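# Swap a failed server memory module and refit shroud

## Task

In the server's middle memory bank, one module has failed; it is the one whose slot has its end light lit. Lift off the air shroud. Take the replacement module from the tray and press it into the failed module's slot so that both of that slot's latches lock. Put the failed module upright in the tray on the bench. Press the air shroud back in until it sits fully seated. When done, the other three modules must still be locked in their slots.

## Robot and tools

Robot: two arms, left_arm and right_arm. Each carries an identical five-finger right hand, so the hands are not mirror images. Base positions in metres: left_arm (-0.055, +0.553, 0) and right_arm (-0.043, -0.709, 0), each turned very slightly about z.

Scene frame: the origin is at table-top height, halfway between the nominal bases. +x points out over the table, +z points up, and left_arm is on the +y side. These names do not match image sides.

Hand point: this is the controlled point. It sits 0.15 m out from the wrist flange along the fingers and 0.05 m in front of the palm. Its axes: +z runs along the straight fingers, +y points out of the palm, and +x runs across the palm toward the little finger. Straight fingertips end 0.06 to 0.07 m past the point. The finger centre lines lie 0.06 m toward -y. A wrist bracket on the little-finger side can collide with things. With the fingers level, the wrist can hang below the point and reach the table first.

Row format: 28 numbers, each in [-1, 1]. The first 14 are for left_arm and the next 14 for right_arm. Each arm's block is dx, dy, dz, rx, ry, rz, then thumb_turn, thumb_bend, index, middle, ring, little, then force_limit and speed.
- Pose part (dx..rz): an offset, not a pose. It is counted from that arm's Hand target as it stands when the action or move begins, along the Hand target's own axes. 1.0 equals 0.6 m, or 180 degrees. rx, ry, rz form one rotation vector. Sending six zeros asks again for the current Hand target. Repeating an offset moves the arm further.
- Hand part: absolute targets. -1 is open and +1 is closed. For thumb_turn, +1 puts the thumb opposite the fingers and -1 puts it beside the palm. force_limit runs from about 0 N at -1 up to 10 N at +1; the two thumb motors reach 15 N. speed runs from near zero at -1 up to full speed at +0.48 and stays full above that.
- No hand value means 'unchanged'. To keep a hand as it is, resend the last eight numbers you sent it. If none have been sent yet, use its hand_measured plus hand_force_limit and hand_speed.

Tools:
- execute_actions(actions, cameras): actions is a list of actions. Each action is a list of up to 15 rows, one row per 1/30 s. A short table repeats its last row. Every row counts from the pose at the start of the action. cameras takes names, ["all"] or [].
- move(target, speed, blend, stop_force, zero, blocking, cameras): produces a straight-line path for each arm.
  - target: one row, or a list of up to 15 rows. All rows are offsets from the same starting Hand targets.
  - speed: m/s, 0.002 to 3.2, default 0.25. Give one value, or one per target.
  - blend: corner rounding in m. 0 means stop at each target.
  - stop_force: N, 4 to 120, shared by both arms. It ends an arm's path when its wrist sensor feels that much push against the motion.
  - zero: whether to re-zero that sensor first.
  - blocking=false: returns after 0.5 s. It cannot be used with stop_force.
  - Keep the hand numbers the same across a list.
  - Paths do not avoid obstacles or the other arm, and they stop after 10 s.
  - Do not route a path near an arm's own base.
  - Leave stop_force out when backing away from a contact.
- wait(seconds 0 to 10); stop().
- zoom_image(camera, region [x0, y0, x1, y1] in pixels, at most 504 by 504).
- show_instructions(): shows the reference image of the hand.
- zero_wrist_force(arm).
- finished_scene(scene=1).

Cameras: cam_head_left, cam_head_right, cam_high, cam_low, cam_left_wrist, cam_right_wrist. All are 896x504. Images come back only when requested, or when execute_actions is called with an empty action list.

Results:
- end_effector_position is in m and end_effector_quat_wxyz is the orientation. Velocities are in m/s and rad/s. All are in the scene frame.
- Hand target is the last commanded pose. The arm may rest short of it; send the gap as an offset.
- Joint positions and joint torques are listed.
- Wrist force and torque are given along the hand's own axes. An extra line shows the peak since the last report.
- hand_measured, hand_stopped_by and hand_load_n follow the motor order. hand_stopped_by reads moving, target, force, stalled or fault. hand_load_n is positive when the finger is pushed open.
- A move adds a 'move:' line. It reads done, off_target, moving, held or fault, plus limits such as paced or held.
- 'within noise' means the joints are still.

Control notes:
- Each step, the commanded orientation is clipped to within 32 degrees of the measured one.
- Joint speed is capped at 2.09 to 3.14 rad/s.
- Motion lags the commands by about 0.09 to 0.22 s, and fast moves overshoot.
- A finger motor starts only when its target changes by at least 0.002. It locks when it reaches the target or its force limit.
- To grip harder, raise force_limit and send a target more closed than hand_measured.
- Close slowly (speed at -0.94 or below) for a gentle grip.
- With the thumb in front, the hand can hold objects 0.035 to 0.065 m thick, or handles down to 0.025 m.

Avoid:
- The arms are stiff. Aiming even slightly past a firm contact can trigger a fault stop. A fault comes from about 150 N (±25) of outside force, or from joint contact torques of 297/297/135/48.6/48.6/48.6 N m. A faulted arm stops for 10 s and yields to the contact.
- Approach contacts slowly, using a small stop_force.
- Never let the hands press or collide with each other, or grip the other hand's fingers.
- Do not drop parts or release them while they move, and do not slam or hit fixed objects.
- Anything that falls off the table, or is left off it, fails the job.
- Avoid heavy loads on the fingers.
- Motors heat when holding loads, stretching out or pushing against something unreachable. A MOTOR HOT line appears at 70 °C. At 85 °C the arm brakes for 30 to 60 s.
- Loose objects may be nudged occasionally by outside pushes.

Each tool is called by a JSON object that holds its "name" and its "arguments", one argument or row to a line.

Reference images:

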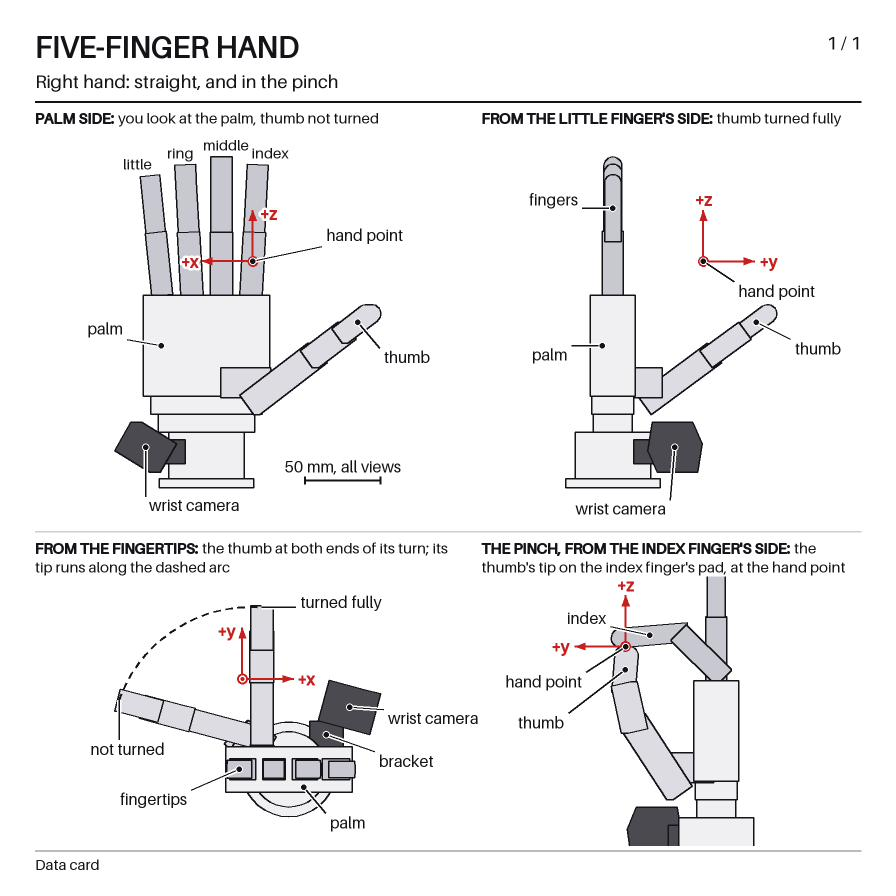

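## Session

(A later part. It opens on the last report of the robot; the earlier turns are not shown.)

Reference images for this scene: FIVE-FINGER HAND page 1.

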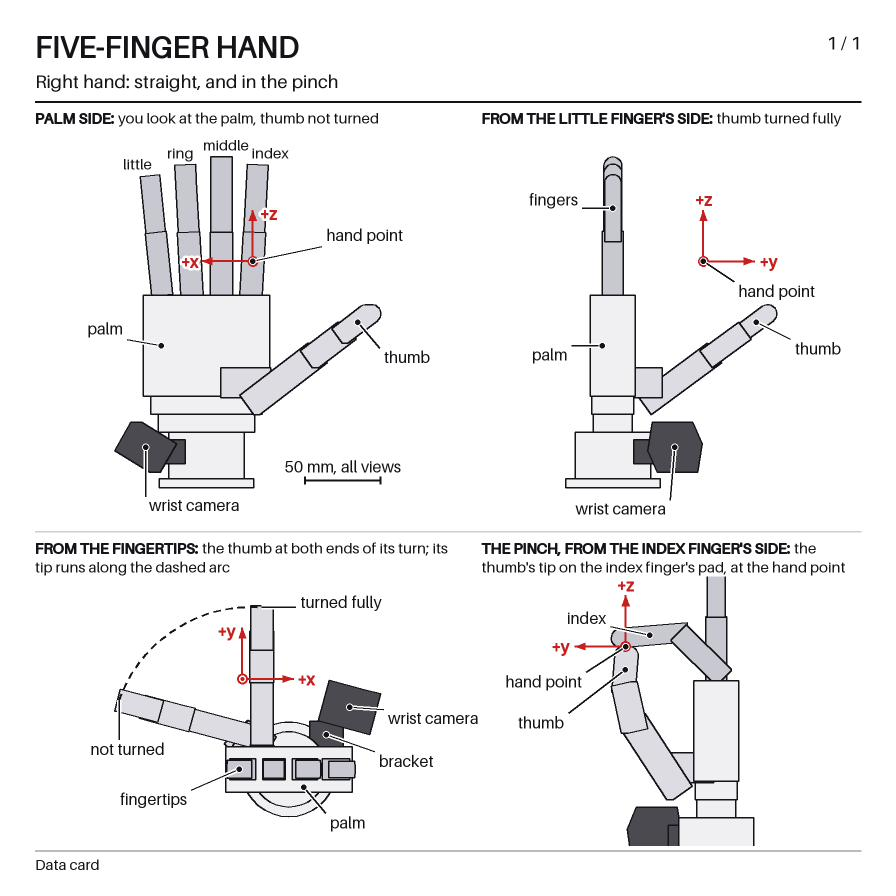

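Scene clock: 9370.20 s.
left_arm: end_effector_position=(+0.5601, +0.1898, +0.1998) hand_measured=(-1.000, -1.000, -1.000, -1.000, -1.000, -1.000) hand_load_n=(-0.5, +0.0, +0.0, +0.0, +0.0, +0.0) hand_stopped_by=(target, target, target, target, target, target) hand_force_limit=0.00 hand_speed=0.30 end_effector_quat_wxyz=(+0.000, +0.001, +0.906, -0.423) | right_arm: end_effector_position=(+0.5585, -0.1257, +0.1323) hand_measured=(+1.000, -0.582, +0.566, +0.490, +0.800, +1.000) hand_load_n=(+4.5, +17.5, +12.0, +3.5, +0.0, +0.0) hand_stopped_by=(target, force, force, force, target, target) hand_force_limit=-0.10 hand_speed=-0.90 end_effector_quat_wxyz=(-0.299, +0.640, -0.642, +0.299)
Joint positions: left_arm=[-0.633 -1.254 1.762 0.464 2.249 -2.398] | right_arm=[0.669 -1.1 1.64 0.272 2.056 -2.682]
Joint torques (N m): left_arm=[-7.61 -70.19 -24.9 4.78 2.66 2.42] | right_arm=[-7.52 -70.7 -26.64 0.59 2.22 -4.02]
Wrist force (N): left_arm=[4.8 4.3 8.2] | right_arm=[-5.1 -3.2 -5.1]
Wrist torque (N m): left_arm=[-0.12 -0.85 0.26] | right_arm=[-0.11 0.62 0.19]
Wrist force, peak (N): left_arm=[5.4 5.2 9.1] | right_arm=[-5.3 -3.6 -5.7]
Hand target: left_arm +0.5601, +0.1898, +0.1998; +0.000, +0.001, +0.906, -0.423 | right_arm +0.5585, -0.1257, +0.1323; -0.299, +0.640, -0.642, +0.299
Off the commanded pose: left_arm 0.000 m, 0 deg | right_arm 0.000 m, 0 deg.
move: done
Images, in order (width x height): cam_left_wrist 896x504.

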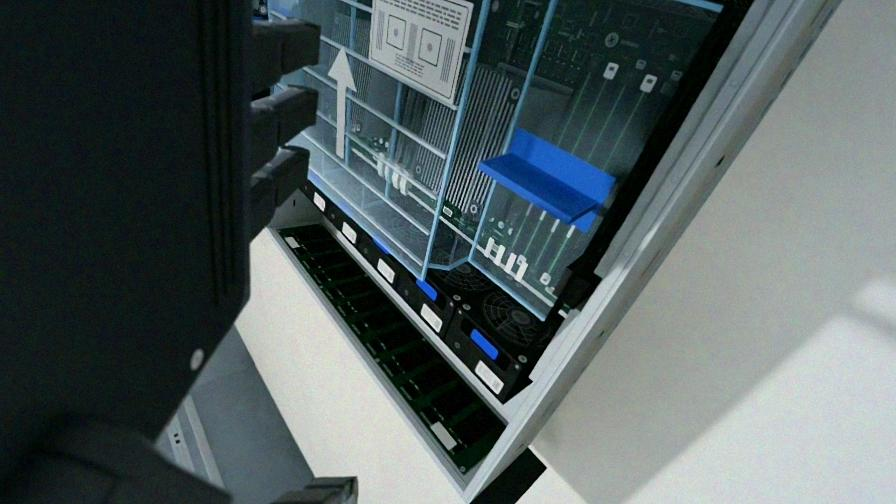

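{"name": "move", "arguments": {
  "target": [0,0,0,0,0,0,-1,-1,-1,-1,-1,-1,0.0,0.3, 0,-0.0051,-0.0043,0,0,0,1,0.3,0.8,0.8,0.8,1.0,-0.1,-0.9],
  "speed": 0.01,
  "cameras": []
}}

{"name": "move", "arguments": {
  "target": [0,0,0,0,0,0,-1,-1,-1,-1,-1,-1,0.0,0.3, 0,-0.0107,0.0128,0,0,0,1,0.3,0.8,0.8,0.8,1.0,-0.1,-0.9],
  "speed": 0.01,
  "stop_force": 15,
  "cameras": ["cam_left_wrist", "cam_right_wrist"]
}}

{"name": "zoom_image", "arguments": {
  "camera": "cam_left_wrist",
  "region": [500, 180, 680, 360]
}}

Scene clock: 9392.13 s.
left_arm: end_effector_position=(+0.5601, +0.1898, +0.1998) hand_measured=(-1.000, -1.000, -1.000, -1.000, -1.000, -1.000) hand_load_n=(+0.0, +0.0, +0.0, +0.0, +0.0, +0.0) hand_stopped_by=(target, target, target, target, target, target) hand_force_limit=0.00 hand_speed=0.30 end_effector_quat_wxyz=(+0.000, +0.001, +0.906, -0.423) | right_arm: end_effector_position=(+0.5585, -0.1257, +0.1363) hand_measured=(+1.000, -0.582, +0.566, +0.490, +0.800, +1.000) hand_load_n=(+6.0, +13.0, +9.5, +2.5, +0.0, +0.0) hand_stopped_by=(target, force, force, force, target, target) hand_force_limit=-0.10 hand_speed=-0.90 end_effector_quat_wxyz=(-0.299, +0.640, -0.642, +0.299)
Joint positions: left_arm=[-0.633 -1.254 1.762 0.464 2.249 -2.398] | right_arm=[0.669 -1.103 1.637 0.278 2.056 -2.682]
Joint torques (N m): left_arm=[-10.3 -68.49 -24.84 4.73 3.8 -2.05] | right_arm=[-6.22 -76.42 -39.5 4.23 2.21 -3.83]
Wrist force (N): left_arm=[4.6 4.4 8.0] | right_arm=[-13.3 3.1 -0.2]
Wrist torque (N m): left_arm=[-0.09 -0.81 0.24] | right_arm=[0.28 0.57 0.26]
Wrist force, peak (N): left_arm=[4.7 4.3 8.7] | right_arm=[-13.8 2.4 -0.2]
Hand target: left_arm +0.5601, +0.1898, +0.1998; +0.000, +0.001, +0.906, -0.423 | right_arm +0.5585, -0.1257, +0.1363; -0.299, +0.640, -0.642, +0.299
Off the commanded pose: left_arm 0.000 m, 0 deg | right_arm 0.000 m, 0 deg.
move: done
No camera images: "cameras" was empty.

Scene clock: 9393.73 s.
left_arm: end_effector_position=(+0.5601, +0.1898, +0.1998) hand_measured=(-1.000, -1.000, -1.000, -1.000, -1.000, -1.000) hand_load_n=(+0.0, +0.0, +0.0, +0.0, -0.5, +0.0) hand_stopped_by=(target, target, target, target, target, target) hand_force_limit=0.00 hand_speed=0.30 end_effector_quat_wxyz=(+0.000, +0.001, +0.906, -0.423) | right_arm: end_effector_position=(+0.5686, -0.1258, +0.1362) hand_measured=(+1.000, -0.582, +0.566, +0.490, +0.800, +1.000) hand_load_n=(+1.0, +11.0, +5.0, +5.5, +0.0, +0.0) hand_stopped_by=(target, force, force, force, target, target) hand_force_limit=-0.10 hand_speed=-0.90 end_effector_quat_wxyz=(-0.299, +0.640, -0.642, +0.299)
Joint positions: left_arm=[-0.633 -1.254 1.762 0.464 2.249 -2.398] | right_arm=[0.66 -1.094 1.624 0.28 2.05 -2.689]
Joint torques (N m): left_arm=[-13.4 -69.94 -24.47 4.45 3.47 -2.41] | right_arm=[10.1 -83.34 -28.89 3.09 2.19 0.57]
Wrist force (N): left_arm=[4.7 4.3 8.0] | right_arm=[-3.2 4.4 -1.1]
Wrist torque (N m): left_arm=[-0.11 -0.84 0.25] | right_arm=[0.54 0.47 -0.10]
Wrist force, peak (N): left_arm=[4.9 5.0 8.3] | right_arm=[-13.5 2.8 0.3]
Hand target: left_arm +0.5601, +0.1898, +0.1998; +0.000, +0.001, +0.906, -0.423 | right_arm +0.5685, -0.1257, +0.1362; -0.299, +0.640, -0.642, +0.299
Off the commanded pose: left_arm 0.000 m, 0 deg | right_arm 0.000 m, 0 deg.
move: done
Images, in order (width x height): cam_left_wrist 896x504, cam_right_wrist 896x504.

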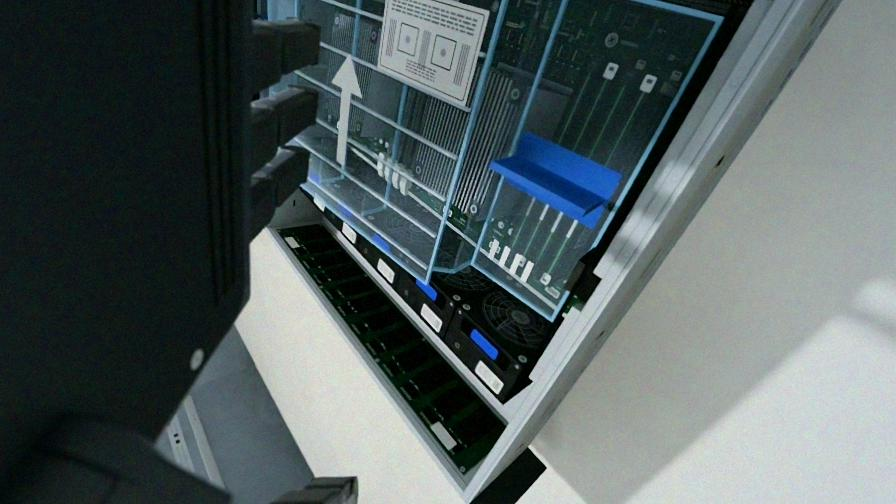

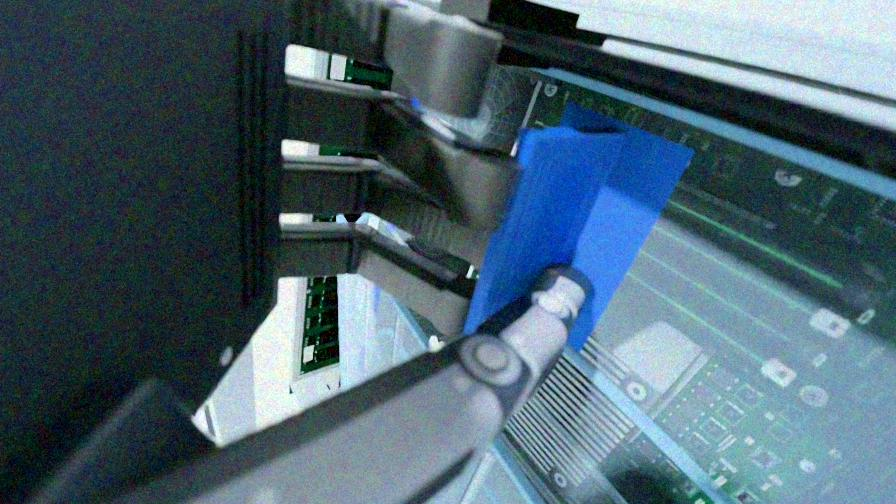

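Scaled by 2.800 from the camera's 896x504 image, which has a finer 1280x720 frame.

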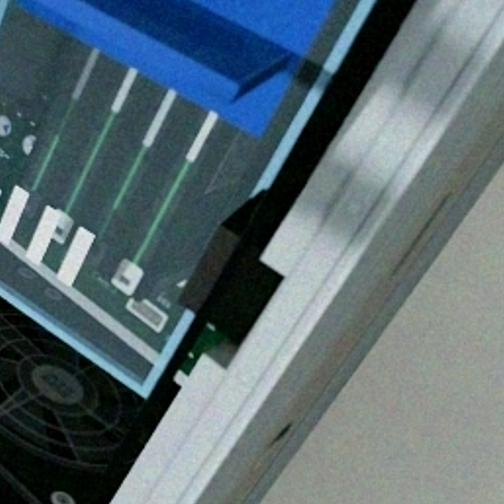

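{"name": "move", "arguments": {
  "target": [0,0,0,0,0,0,-1,-1,-1,-1,-1,-1,0.0,0.3, 0,-0.0075,0.0089,0,0,0,1,0.3,0.8,0.8,0.8,1.0,-0.1,-0.9],
  "speed": 0.01,
  "stop_force": 10,
  "cameras": ["cam_left_wrist"]
}}

{"name": "zoom_image", "arguments": {
  "camera": "cam_left_wrist",
  "region": [500, 180, 680, 360]
}}

{"name": "zoom_image", "arguments": {
  "camera": "cam_left_wrist",
  "region": [250, 0, 750, 400]
}}

Scene clock: 9400.50 s.
left_arm: end_effector_position=(+0.5601, +0.1898, +0.1998) hand_measured=(-1.000, -1.000, -1.000, -1.000, -1.000, -1.000) hand_load_n=(+0.0, +0.0, +0.0, +0.0, +0.0, +0.0) hand_stopped_by=(target, target, target, target, target, target) hand_force_limit=0.00 hand_speed=0.30 end_effector_quat_wxyz=(+0.000, +0.001, +0.906, -0.423) | right_arm: end_effector_position=(+0.5756, -0.1258, +0.1363) hand_measured=(+1.000, -0.582, +0.566, +0.490, +0.800, +1.000) hand_load_n=(+0.0, +11.5, +3.0, +6.0, +0.0, +0.0) hand_stopped_by=(target, force, force, force, target, target) hand_force_limit=-0.10 hand_speed=-0.90 end_effector_quat_wxyz=(-0.299, +0.640, -0.642, +0.299)
Joint positions: left_arm=[-0.633 -1.254 1.762 0.464 2.249 -2.398] | right_arm=[0.654 -1.089 1.614 0.282 2.046 -2.694]
Joint torques (N m): left_arm=[-13.75 -68.06 -24.67 4.7 3.64 -2.28] | right_arm=[9.5 -83.48 -30.18 2.54 1.58 0.41]
Wrist force (N): left_arm=[4.6 4.5 8.1] | right_arm=[-1.1 4.4 -1.2]
Wrist torque (N m): left_arm=[-0.10 -0.82 0.24] | right_arm=[0.50 0.39 -0.18]
Wrist force, peak (N): left_arm=[5.0 4.9 8.7] | right_arm=[-3.7 4.7 -0.8]
Hand target: left_arm +0.5601, +0.1898, +0.1998; +0.000, +0.001, +0.906, -0.423 | right_arm +0.5755, -0.1258, +0.1363; -0.299, +0.640, -0.642, +0.299
Off the commanded pose: left_arm 0.000 m, 0 deg | right_arm 0.000 m, 0 deg.
move: done
Images, in order (width x height): cam_left_wrist 896x504.

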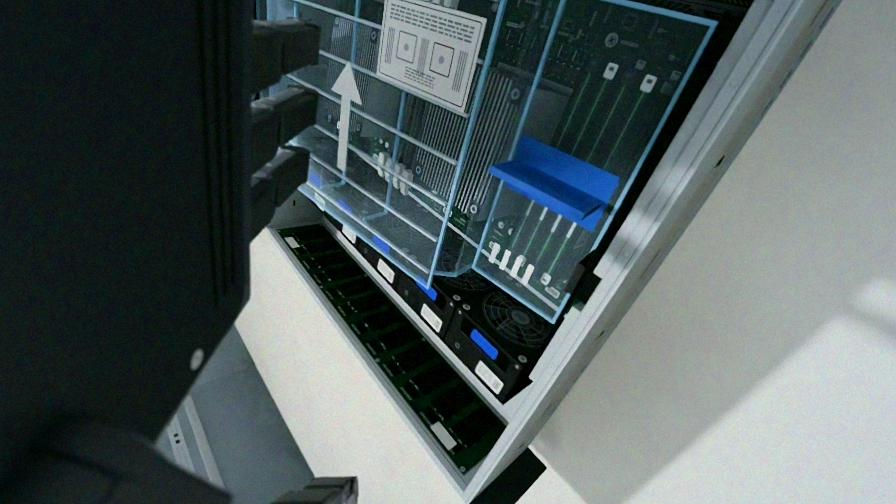

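Scaled by 2.800 from the camera's 896x504 image, which has a finer 1280x720 frame.

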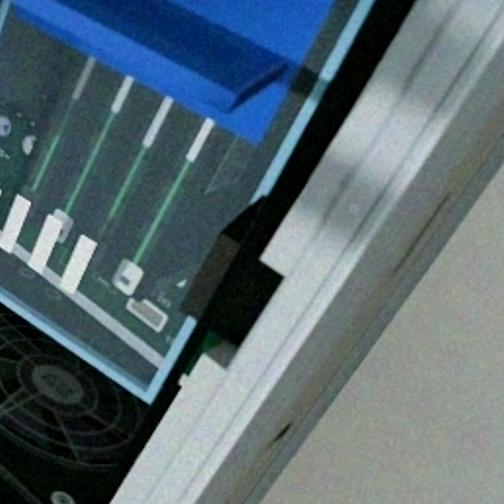

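Scaled by 1.008 from the camera's 896x504 image, which has a finer 1280x720 frame.

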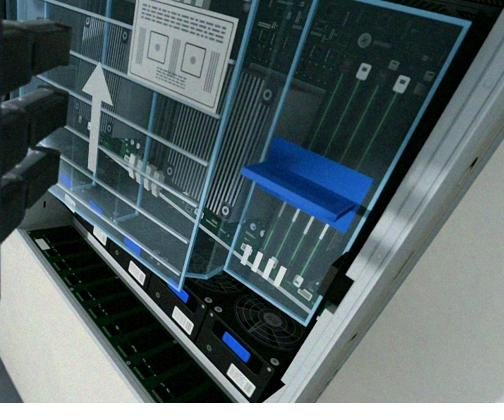

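{"name": "move", "arguments": {
  "target": [0,0,0,0,0,0,-1,-1,-1,-1,-1,-1,0.0,0.3, 0,0.0255,0.0214,0,0,0,1,0.3,0.8,0.8,0.8,1.0,-0.1,-0.9],
  "speed": 0.01,
  "stop_force": 5,
  "cameras": ["cam_left_wrist", "cam_right_wrist"]
}}

{"name": "zoom_image", "arguments": {
  "camera": "cam_left_wrist",
  "region": [500, 180, 680, 360]
}}

Scene clock: 9408.53 s.
left_arm: end_effector_position=(+0.5601, +0.1898, +0.1998) hand_measured=(-1.000, -1.000, -1.000, -1.000, -1.000, -1.000) hand_load_n=(-0.5, +0.0, +0.0, +0.0, -0.5, +0.0) hand_stopped_by=(target, target, target, target, target, target) hand_force_limit=0.00 hand_speed=0.30 end_effector_quat_wxyz=(+0.000, +0.001, +0.906, -0.423) | right_arm: end_effector_position=(+0.5755, -0.1257, +0.1195) hand_measured=(+1.000, -0.580, +0.566, +0.490, +0.800, +1.000) hand_load_n=(+1.5, +8.5, +0.0, +5.5, +0.0, -2.5) hand_stopped_by=(target, force, force, force, target, target) hand_force_limit=-0.10 hand_speed=-0.90 end_effector_quat_wxyz=(-0.299, +0.640, -0.642, +0.299)
Joint positions: left_arm=[-0.633 -1.254 1.762 0.464 2.249 -2.398] | right_arm=[0.654 -1.074 1.626 0.256 2.046 -2.694]
Joint torques (N m): left_arm=[-8.57 -69.67 -25.7 4.88 3.66 -2.1] | right_arm=[11.41 -87.38 -48.35 2.96 -0.75 2.81]
Wrist force (N): left_arm=[4.4 4.6 8.1] | right_arm=[1.8 2.6 -6.2]
Wrist torque (N m): left_arm=[-0.08 -0.80 0.23] | right_arm=[0.77 0.61 -0.21]
Wrist force, peak (N): left_arm=[4.9 4.9 8.4] | right_arm=[2.2 -0.4 -10.6]
Hand target: left_arm +0.5601, +0.1898, +0.1998; +0.000, +0.001, +0.906, -0.423 | right_arm +0.5755, -0.1257, +0.1195; -0.299, +0.640, -0.642, +0.299 (not the last commanded pose)
Off the commanded pose: left_arm 0.000 m, 0 deg | right_arm 0.003 m, 0 deg.
move: contact (right_arm)
Images, in order (width x height): cam_left_wrist 896x504, cam_right_wrist 896x504.

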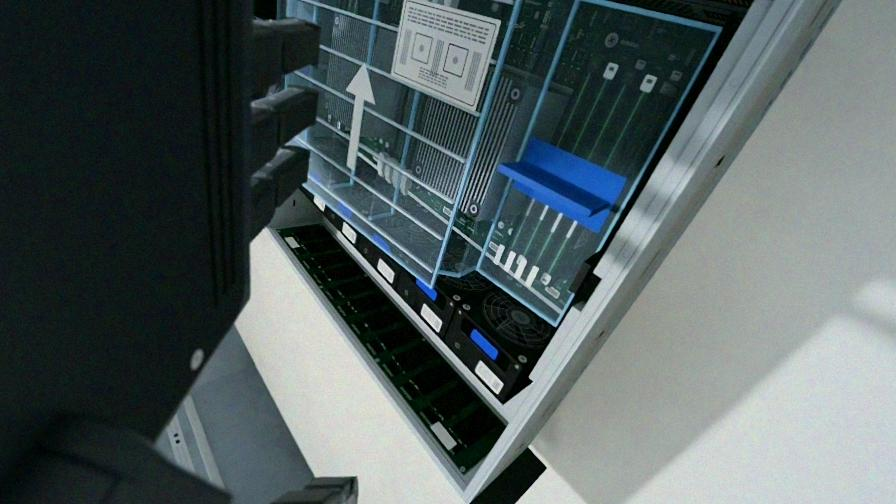

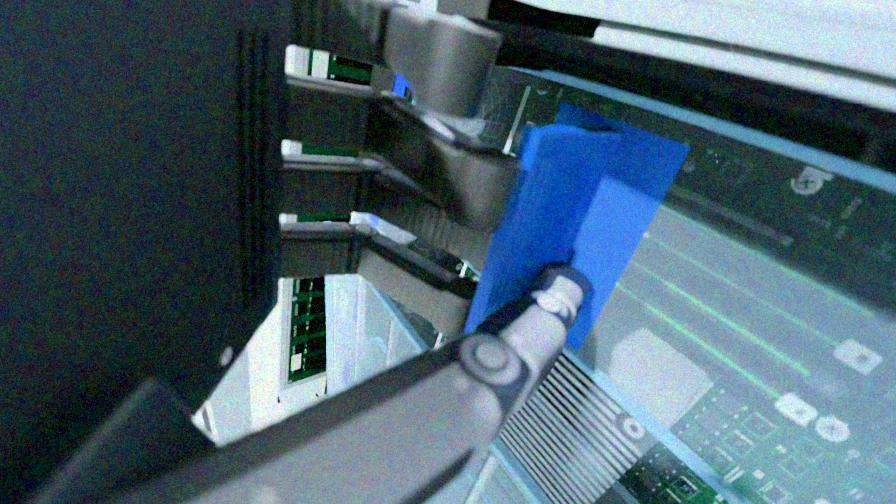

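Scaled by 2.800 from the camera's 896x504 image, which has a finer 1280x720 frame.

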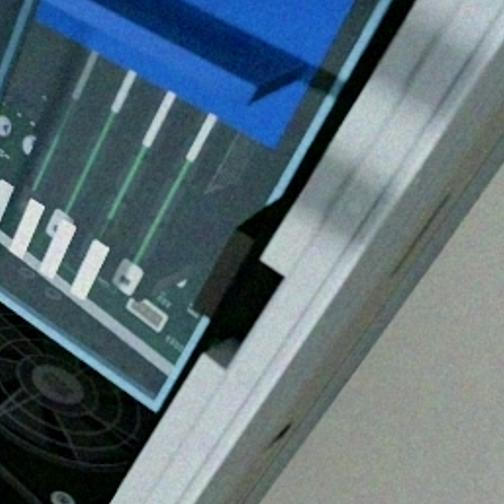

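{"name": "move", "arguments": {
  "target": [
    [0,0,0,0,0,0,-1,-1,-1,-1,-1,-1,0.0,0.3, 0,0,0,0,0,0,1,-0.75,0.15,0.15,0.15,1.0,-0.7,-0.7],
    [0,0,0,0,0,0,-1,-1,-1,-1,-1,-1,0.0,0.3, 0,-0.0319,-0.0268,0,0,0,1,-0.75,0.15,0.15,0.15,1.0,-0.7,-0.7]
  ],
  "speed": 0.03,
  "cameras": ["cam_left_wrist", "cam_right_wrist", "cam_low"]
}}

{"name": "zoom_image", "arguments": {
  "camera": "cam_low",
  "region": [300, 160, 620, 270]
}}

{"name": "zoom_image", "arguments": {
  "camera": "cam_right_wrist",
  "region": [450, 0, 896, 320]
}}

{"name": "zoom_image", "arguments": {
  "camera": "cam_left_wrist",
  "region": [250, 0, 750, 400]
}}

Scene clock: 9418.23 s.
left_arm: end_effector_position=(+0.5601, +0.1898, +0.1998) hand_measured=(-1.000, -1.000, -1.000, -1.000, -1.000, -1.000) hand_load_n=(+0.0, +0.0, +0.0, +0.0, +0.0, -0.5) hand_stopped_by=(target, target, target, target, target, target) hand_force_limit=0.00 hand_speed=0.30 end_effector_quat_wxyz=(+0.000, +0.001, +0.906, -0.423) | right_arm: end_effector_position=(+0.5755, -0.1257, +0.1447) hand_measured=(+1.000, -0.750, +0.150, +0.152, +0.150, +1.000) hand_load_n=(+0.0, +0.0, +0.0, +0.0, +0.0, +0.0) hand_stopped_by=(target, target, target, target, target, target) hand_force_limit=-0.70 hand_speed=-0.70 end_effector_quat_wxyz=(-0.299, +0.640, -0.642, +0.299)
Joint positions: left_arm=[-0.633 -1.254 1.762 0.464 2.249 -2.398] | right_arm=[0.654 -1.095 1.608 0.295 2.046 -2.694]
Joint torques (N m): left_arm=[-11.75 -68.38 -24.39 4.94 3.95 -1.05] | right_arm=[-5.78 -62.42 -29.79 -1.5 1.05 0]
Wrist force (N): left_arm=[4.7 4.6 8.1] | right_arm=[-1.2 1.7 -3.1]
Wrist torque (N m): left_arm=[-0.06 -0.83 0.25] | right_arm=[0.41 0.23 0.15]
Wrist force, peak (N): left_arm=[4.7 4.9 8.7] | right_arm=[-3.3 -4.0 -12.4]
Hand target: left_arm +0.5601, +0.1898, +0.1998; +0.000, +0.001, +0.906, -0.423 | right_arm +0.5755, -0.1258, +0.1445; -0.299, +0.640, -0.642, +0.299
Off the commanded pose: left_arm 0.000 m, 0 deg | right_arm 0.000 m, 0 deg.
move: done
Images, in order (width x height): cam_low 896x504, cam_left_wrist 896x504, cam_right_wrist 896x504.

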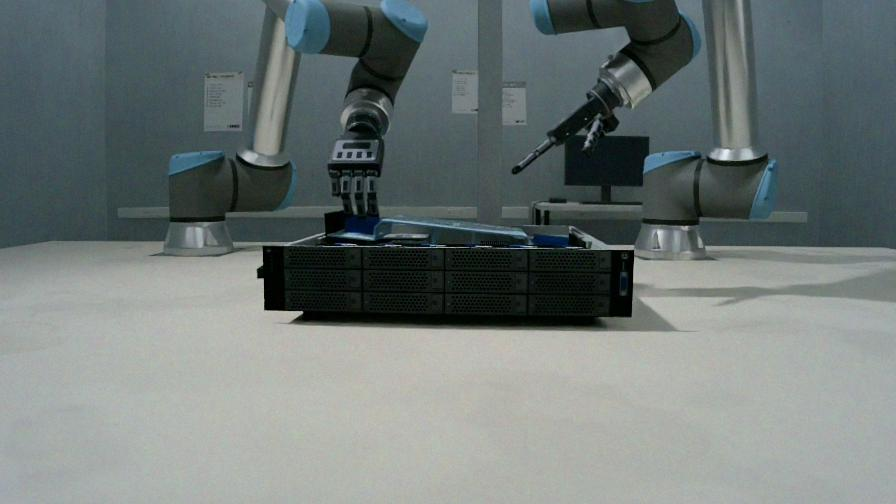

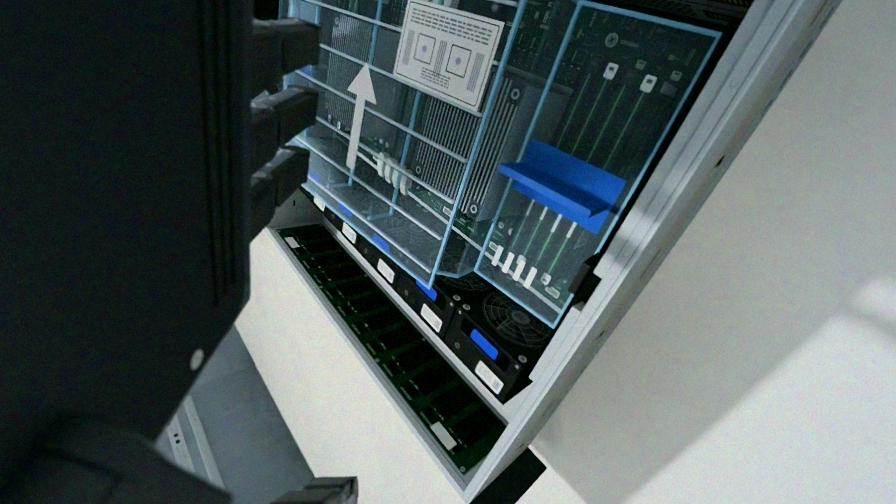

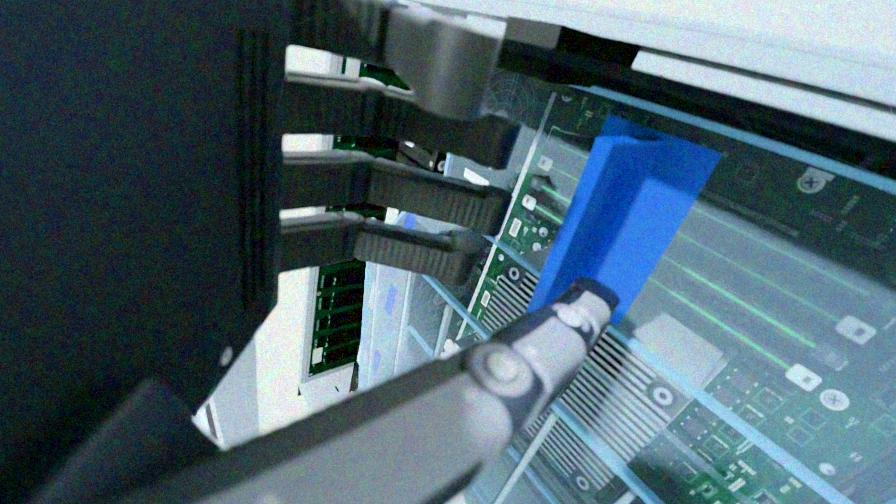

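Scaled by 1.575 from the camera's 896x504 image, which has a finer 1280x720 frame.

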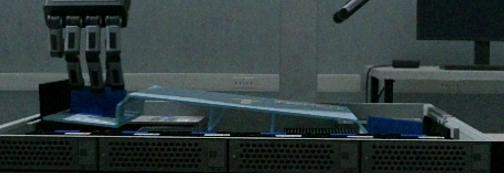

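Scaled by 1.130 from the camera's 896x504 image, which has a finer 1280x720 frame.

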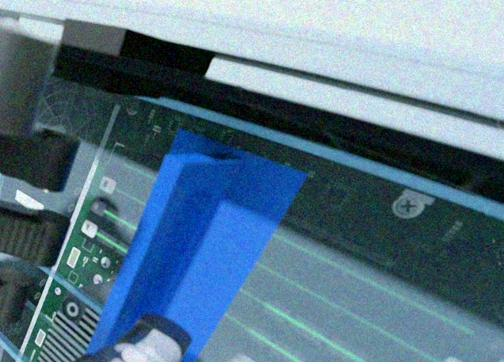

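Scaled by 1.008 from the camera's 896x504 image, which has a finer 1280x720 frame.

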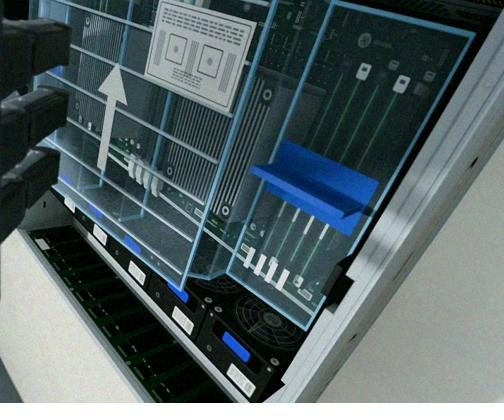

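{"name": "move", "arguments": {
  "target": [
    [0,0,0,0,0,0,-1,-1,-1,-1,-1,-1,0.0,0.3, 0,-0.0255,-0.0214,0,0,0,1,-0.75,0.15,0.15,0.15,1.0,-0.7,-0.7],
    [0,0,0,0,0,0,-1,-1,-1,-1,-1,-1,0.0,0.3, -0.0015,-0.0046,-0.0464,0,0,0,1,-0.75,0.15,0.15,0.15,1.0,-0.7,-0.7]
  ],
  "speed": 0.04,
  "cameras": ["cam_right_wrist"]
}}

{"name": "zoom_image", "arguments": {
  "camera": "cam_right_wrist",
  "region": [450, 0, 896, 320]
}}

Scene clock: 9442.33 s.
left_arm: end_effector_position=(+0.5601, +0.1898, +0.1998) hand_measured=(-1.000, -1.000, -1.000, -1.000, -1.000, -1.000) hand_load_n=(+0.0, +0.0, +0.0, +0.0, +0.0, +0.0) hand_stopped_by=(target, target, target, target, target, target) hand_force_limit=0.00 hand_speed=0.30 end_effector_quat_wxyz=(+0.000, +0.001, +0.906, -0.423) | right_arm: end_effector_position=(+0.5557, -0.1249, +0.1645) hand_measured=(+1.000, -0.750, +0.150, +0.152, +0.150, +1.000) hand_load_n=(+0.0, +0.0, +0.0, +0.0, +0.0, +0.0) hand_stopped_by=(target, target, target, target, target, target) hand_force_limit=-0.70 hand_speed=-0.70 end_effector_quat_wxyz=(-0.299, +0.640, -0.642, +0.299)
Joint positions: left_arm=[-0.633 -1.254 1.762 0.464 2.249 -2.398] | right_arm=[0.673 -1.127 1.618 0.323 2.058 -2.679]
Joint torques (N m): left_arm=[-7.66 -67.84 -23.87 4.38 3.87 -1.12] | right_arm=[-12.53 -60.52 -48.32 -0.65 -0.91 -3.46]
Wrist force (N): left_arm=[4.5 4.7 7.9] | right_arm=[-1.6 2.1 -3.0]
Wrist torque (N m): left_arm=[-0.04 -0.79 0.24] | right_arm=[0.42 0.26 -0.02]
Wrist force, peak (N): left_arm=[5.1 5.1 8.3] | right_arm=[-1.7 2.2 -3.7]
Hand target: left_arm +0.5601, +0.1898, +0.1998; +0.000, +0.001, +0.906, -0.423 | right_arm +0.5559, -0.1249, +0.1645; -0.299, +0.640, -0.642, +0.299
Off the commanded pose: left_arm 0.000 m, 0 deg | right_arm 0.000 m, 0 deg.
move: done
Images, in order (width x height): cam_right_wrist 896x504.

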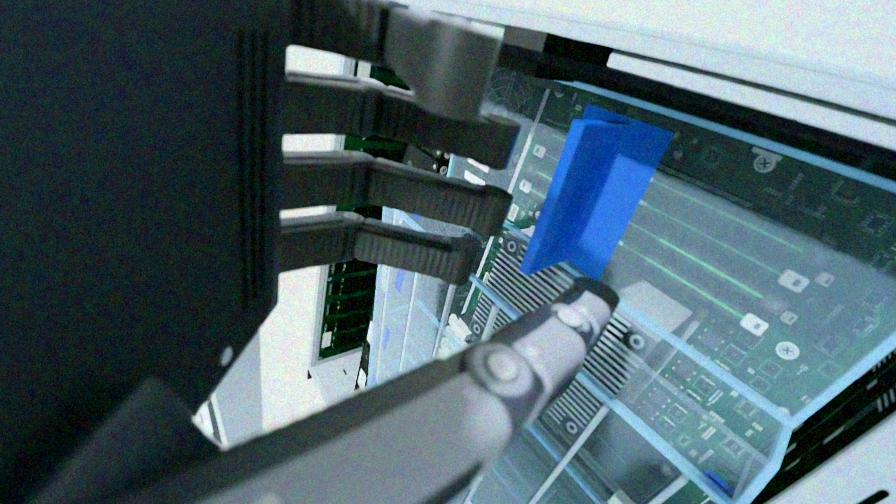

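Scaled by 1.130 from the camera's 896x504 image, which has a finer 1280x720 frame.

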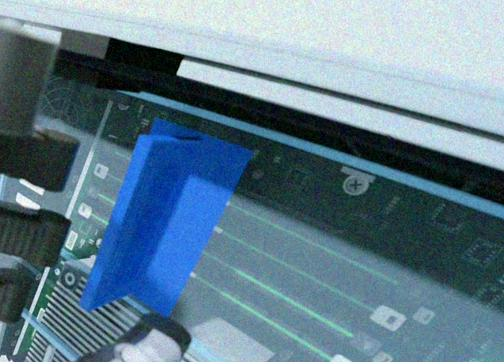

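{"name": "move", "arguments": {
  "target": [-0.1045,0.0622,-0.0222,0.0005,0.3826,0.3210,-1,-1,-1,-1,-1,-1,0.0,0.3, 0,0,0,0,0,0,1,-0.75,0.15,0.15,0.15,1.0,-0.7,-0.7],
  "speed": 0.2,
  "cameras": ["cam_left_wrist"]
}}

{"name": "zoom_image", "arguments": {
  "camera": "cam_left_wrist",
  "region": [400, 100, 700, 340]
}}

Scene clock: 9468.57 s.
left_arm: end_effector_position=(+0.6228, +0.2238, +0.1798) hand_measured=(-1.000, -1.000, -1.000, -1.000, -1.000, -1.000) hand_load_n=(+0.0, +0.0, +0.0, +0.0, +0.0, +0.0) hand_stopped_by=(target, target, target, target, target, target) hand_force_limit=0.00 hand_speed=0.30 end_effector_quat_wxyz=(-0.299, +0.641, +0.641, -0.299) | right_arm: end_effector_position=(+0.5559, -0.1249, +0.1645) hand_measured=(+1.000, -0.750, +0.150, +0.152, +0.150, +1.000) hand_load_n=(+0.0, +0.0, +0.0, +0.0, +0.0, +0.5) hand_stopped_by=(target, target, target, target, target, target) hand_force_limit=-0.70 hand_speed=-0.70 end_effector_quat_wxyz=(-0.299, +0.640, -0.642, +0.299)
Joint positions: left_arm=[-0.557 -0.722 1.223 1.868 1.973 -0.364] | right_arm=[0.673 -1.127 1.618 0.323 2.058 -2.679]
Joint torques (N m): left_arm=[6.53 -97.26 -24.14 2.83 -0.07 0.42] | right_arm=[-11.88 -61.65 -47.28 3.18 -1.01 -3.98]
Wrist force (N): left_arm=[5.6 5.0 7.9] | right_arm=[-1.4 1.9 -3.1]
Wrist torque (N m): left_arm=[-0.01 -0.90 0.46] | right_arm=[0.40 0.24 0.01]
Wrist force, peak (N): left_arm=[5.0 5.5 8.7] | right_arm=[-1.8 2.2 -3.5]
Hand target: left_arm +0.6228, +0.2239, +0.1798; -0.299, +0.641, +0.641, -0.299 | right_arm +0.5559, -0.1249, +0.1645; -0.299, +0.640, -0.642, +0.299
Off the commanded pose: left_arm 0.000 m, 0 deg | right_arm 0.000 m, 0 deg.
move: done
Images, in order (width x height): cam_left_wrist 896x504.

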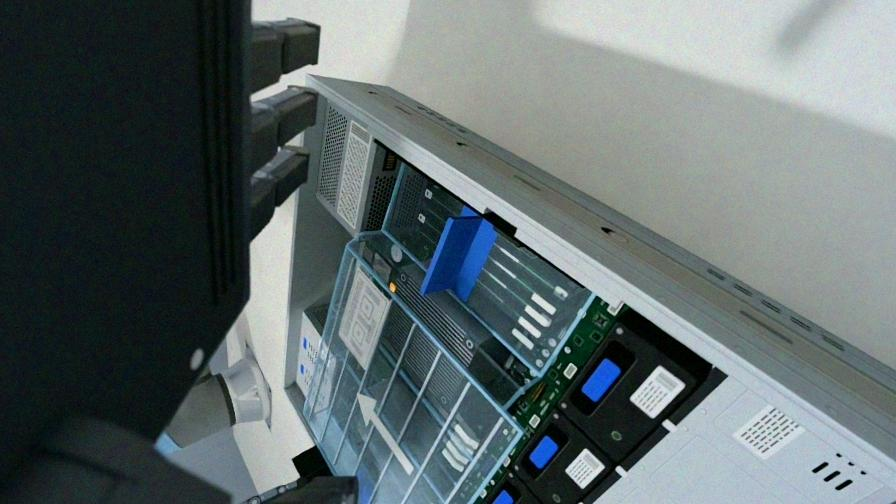

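Scaled by 1.680 from the camera's 896x504 image, which has a finer 1280x720 frame.

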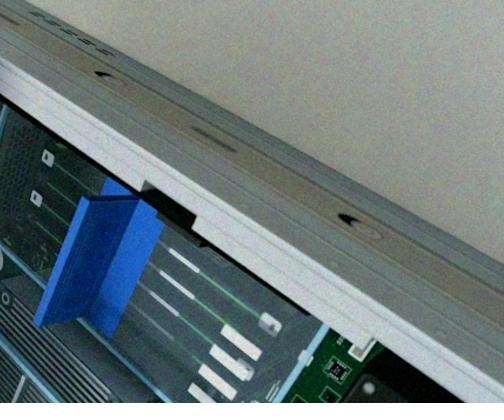

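{"name": "zoom_image", "arguments": {
  "camera": "cam_left_wrist",
  "region": [455, 185, 545, 265]
}}

Scaled by 5.600 from the camera's 896x504 image, which has a finer 1280x720 frame.

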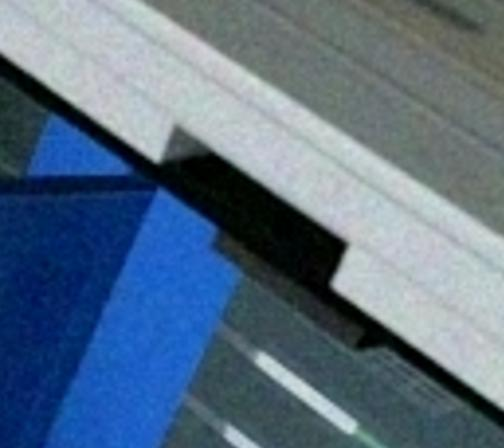

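{"name": "execute_actions", "arguments": {
  "actions": [],
  "cameras": ["cam_right_wrist"]
}}

{"name": "zoom_image", "arguments": {
  "camera": "cam_right_wrist",
  "region": [480, 0, 660, 120]
}}

Scene clock: 9479.53 s.
left_arm: end_effector_position=(+0.6228, +0.2239, +0.1798) hand_measured=(-1.000, -1.000, -1.000, -1.000, -1.000, -1.000) hand_load_n=(+0.0, +0.0, +0.0, +0.0, +0.0, +0.0) hand_stopped_by=(target, target, target, target, target, target) hand_force_limit=0.00 hand_speed=0.30 end_effector_quat_wxyz=(-0.299, +0.641, +0.641, -0.299) | right_arm: end_effector_position=(+0.5559, -0.1249, +0.1645) hand_measured=(+1.000, -0.750, +0.150, +0.152, +0.150, +1.000) hand_load_n=(+0.0, +0.0, +0.0, +0.0, +0.0, +0.0) hand_stopped_by=(target, target, target, target, target, target) hand_force_limit=-0.70 hand_speed=-0.70 end_effector_quat_wxyz=(-0.299, +0.640, -0.642, +0.299)
Joint positions: left_arm=[-0.557 -0.723 1.223 1.868 1.973 -0.364] | right_arm=[0.673 -1.127 1.618 0.323 2.058 -2.679]
Joint velocities: within noise
Joint torques (N m): left_arm=[6.84 -100.98 -22.64 5.31 -0.75 4.09] | right_arm=[-10.83 -60.5 -47.23 3.04 -0.92 -3.93]
Motor temperatures (°C): left_arm=[31 33 34 34 31 35] | right_arm=[27 31 31 36 38 36]
Wrist force (N): left_arm=[5.1 5.0 7.9] | right_arm=[-1.7 1.9 -3.2]
Wrist torque (N m): left_arm=[-0.01 -0.84 0.43] | right_arm=[0.41 0.28 -0.01]
Wrist force, peak (N): left_arm=[5.6 5.2 8.3] | right_arm=[-1.4 2.4 -3.3]
Hand target: left_arm +0.6228, +0.2239, +0.1798; -0.299, +0.641, +0.641, -0.299 | right_arm +0.5559, -0.1249, +0.1645; -0.299, +0.640, -0.642, +0.299
Off the commanded pose: left_arm 0.000 m, 0 deg | right_arm 0.000 m, 0 deg.
Images, in order (width x height): cam_right_wrist 896x504.

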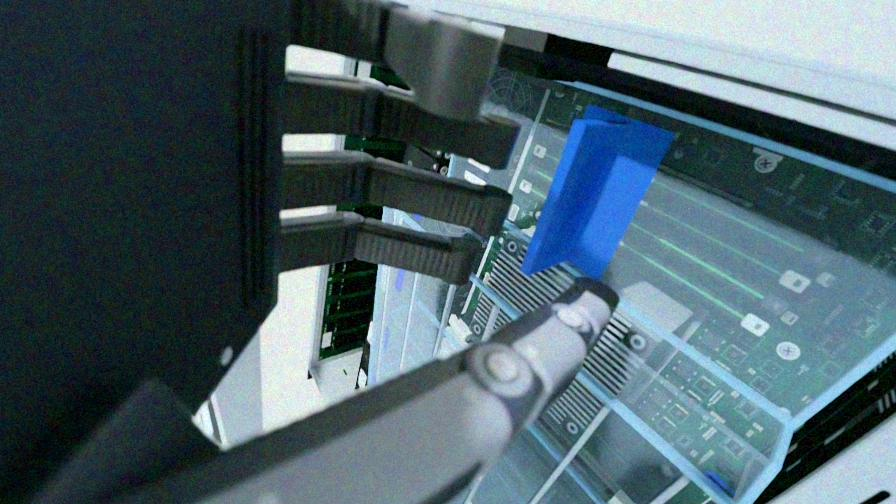

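Scaled by 2.800 from the camera's 896x504 image, which has a finer 1280x720 frame.

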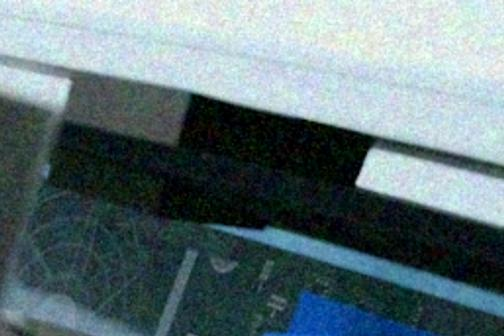

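{"name": "move", "arguments": {
  "target": [
    [-0.1307,-0.0635,0.1269,0,0,0,-1,-1,-1,-1,-1,-1,0.0,0.3, 0.0008,0.0289,0.0420,0,0,0,1,-0.75,0.15,0.15,0.15,1.0,-0.7,-0.7],
    [-0.1307,-0.0635,0.1269,0,0,0,1,-0.75,0.15,0.15,0.15,1,-0.7,-0.3, 0.0008,0.0289,0.0420,0,0,0,1,-0.75,0.15,0.15,0.15,1.0,-0.7,-0.7]
  ],
  "speed": [0.1,0.1],
  "cameras": ["cam_left_wrist", "cam_right_wrist"]
}}

{"name": "zoom_image", "arguments": {
  "camera": "cam_left_wrist",
  "region": [450, 60, 850, 320]
}}

{"name": "zoom_image", "arguments": {
  "camera": "cam_right_wrist",
  "region": [420, 0, 820, 340]
}}

Scene clock: 9507.50 s.
left_arm: end_effector_position=(+0.5400, +0.1455, +0.1601) hand_measured=(+1.000, -0.750, +0.150, +0.150, +0.150, +1.000) hand_load_n=(+0.0, +0.0, +0.0, +0.0, +0.0, +0.0) hand_stopped_by=(target, target, target, target, target, target) hand_force_limit=-0.70 hand_speed=-0.30 end_effector_quat_wxyz=(-0.299, +0.641, +0.641, -0.299) | right_arm: end_effector_position=(+0.5641, -0.1253, +0.1350) hand_measured=(+1.000, -0.750, +0.150, +0.152, +0.150, +1.000) hand_load_n=(+0.0, +0.0, +0.0, +0.0, +0.0, +0.0) hand_stopped_by=(target, target, target, target, target, target) hand_force_limit=-0.70 hand_speed=-0.70 end_effector_quat_wxyz=(-0.299, +0.640, -0.642, +0.299)
Joint positions: left_arm=[-0.688 -0.772 1.349 1.746 2.065 -0.467] | right_arm=[0.665 -1.097 1.63 0.278 2.053 -2.685]
Joint torques (N m): left_arm=[-6.99 -77.73 -38.47 3.22 1.04 4.56] | right_arm=[12.65 -86.06 -46.84 4.11 2 2.17]
Wrist force (N): left_arm=[5.6 4.8 8.1] | right_arm=[-1.9 1.9 -3.2]
Wrist torque (N m): left_arm=[-0.03 -0.97 0.31] | right_arm=[0.43 0.33 0.11]
Wrist force, peak (N): left_arm=[5.7 5.2 8.5] | right_arm=[-1.9 2.3 -3.1]
Hand target: left_arm +0.5400, +0.1455, +0.1601; -0.299, +0.641, +0.641, -0.299 | right_arm +0.5641, -0.1253, +0.1350; -0.299, +0.640, -0.642, +0.299
Off the commanded pose: left_arm 0.000 m, 0 deg | right_arm 0.000 m, 0 deg.
move: done
Images, in order (width x height): cam_left_wrist 896x504, cam_right_wrist 896x504.

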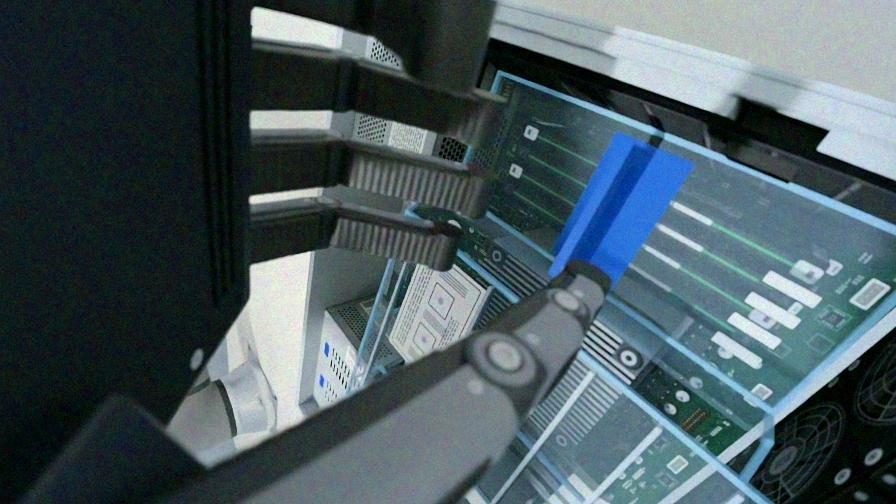

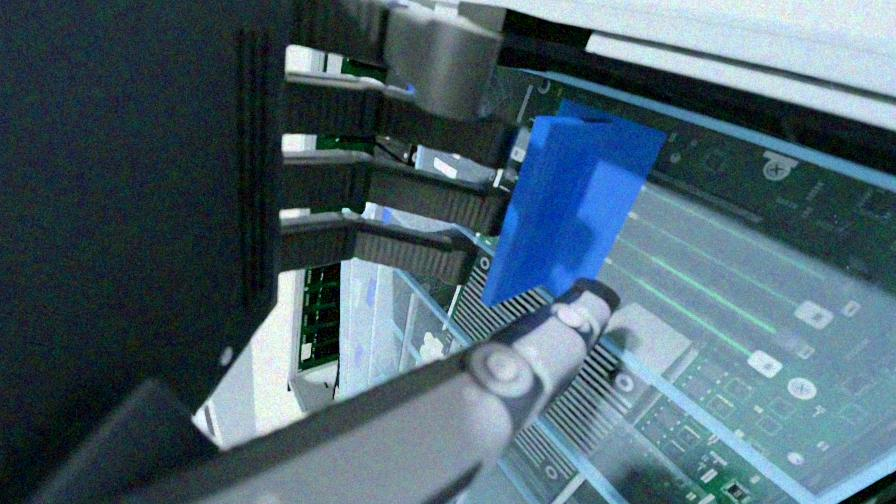

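Scaled by 1.260 from the camera's 896x504 image, which has a finer 1280x720 frame.

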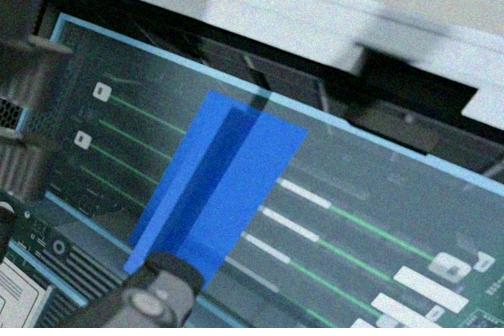

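Scaled by 1.260 from the camera's 896x504 image, which has a finer 1280x720 frame.

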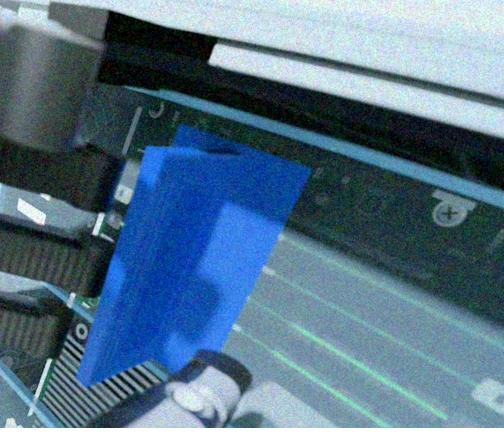

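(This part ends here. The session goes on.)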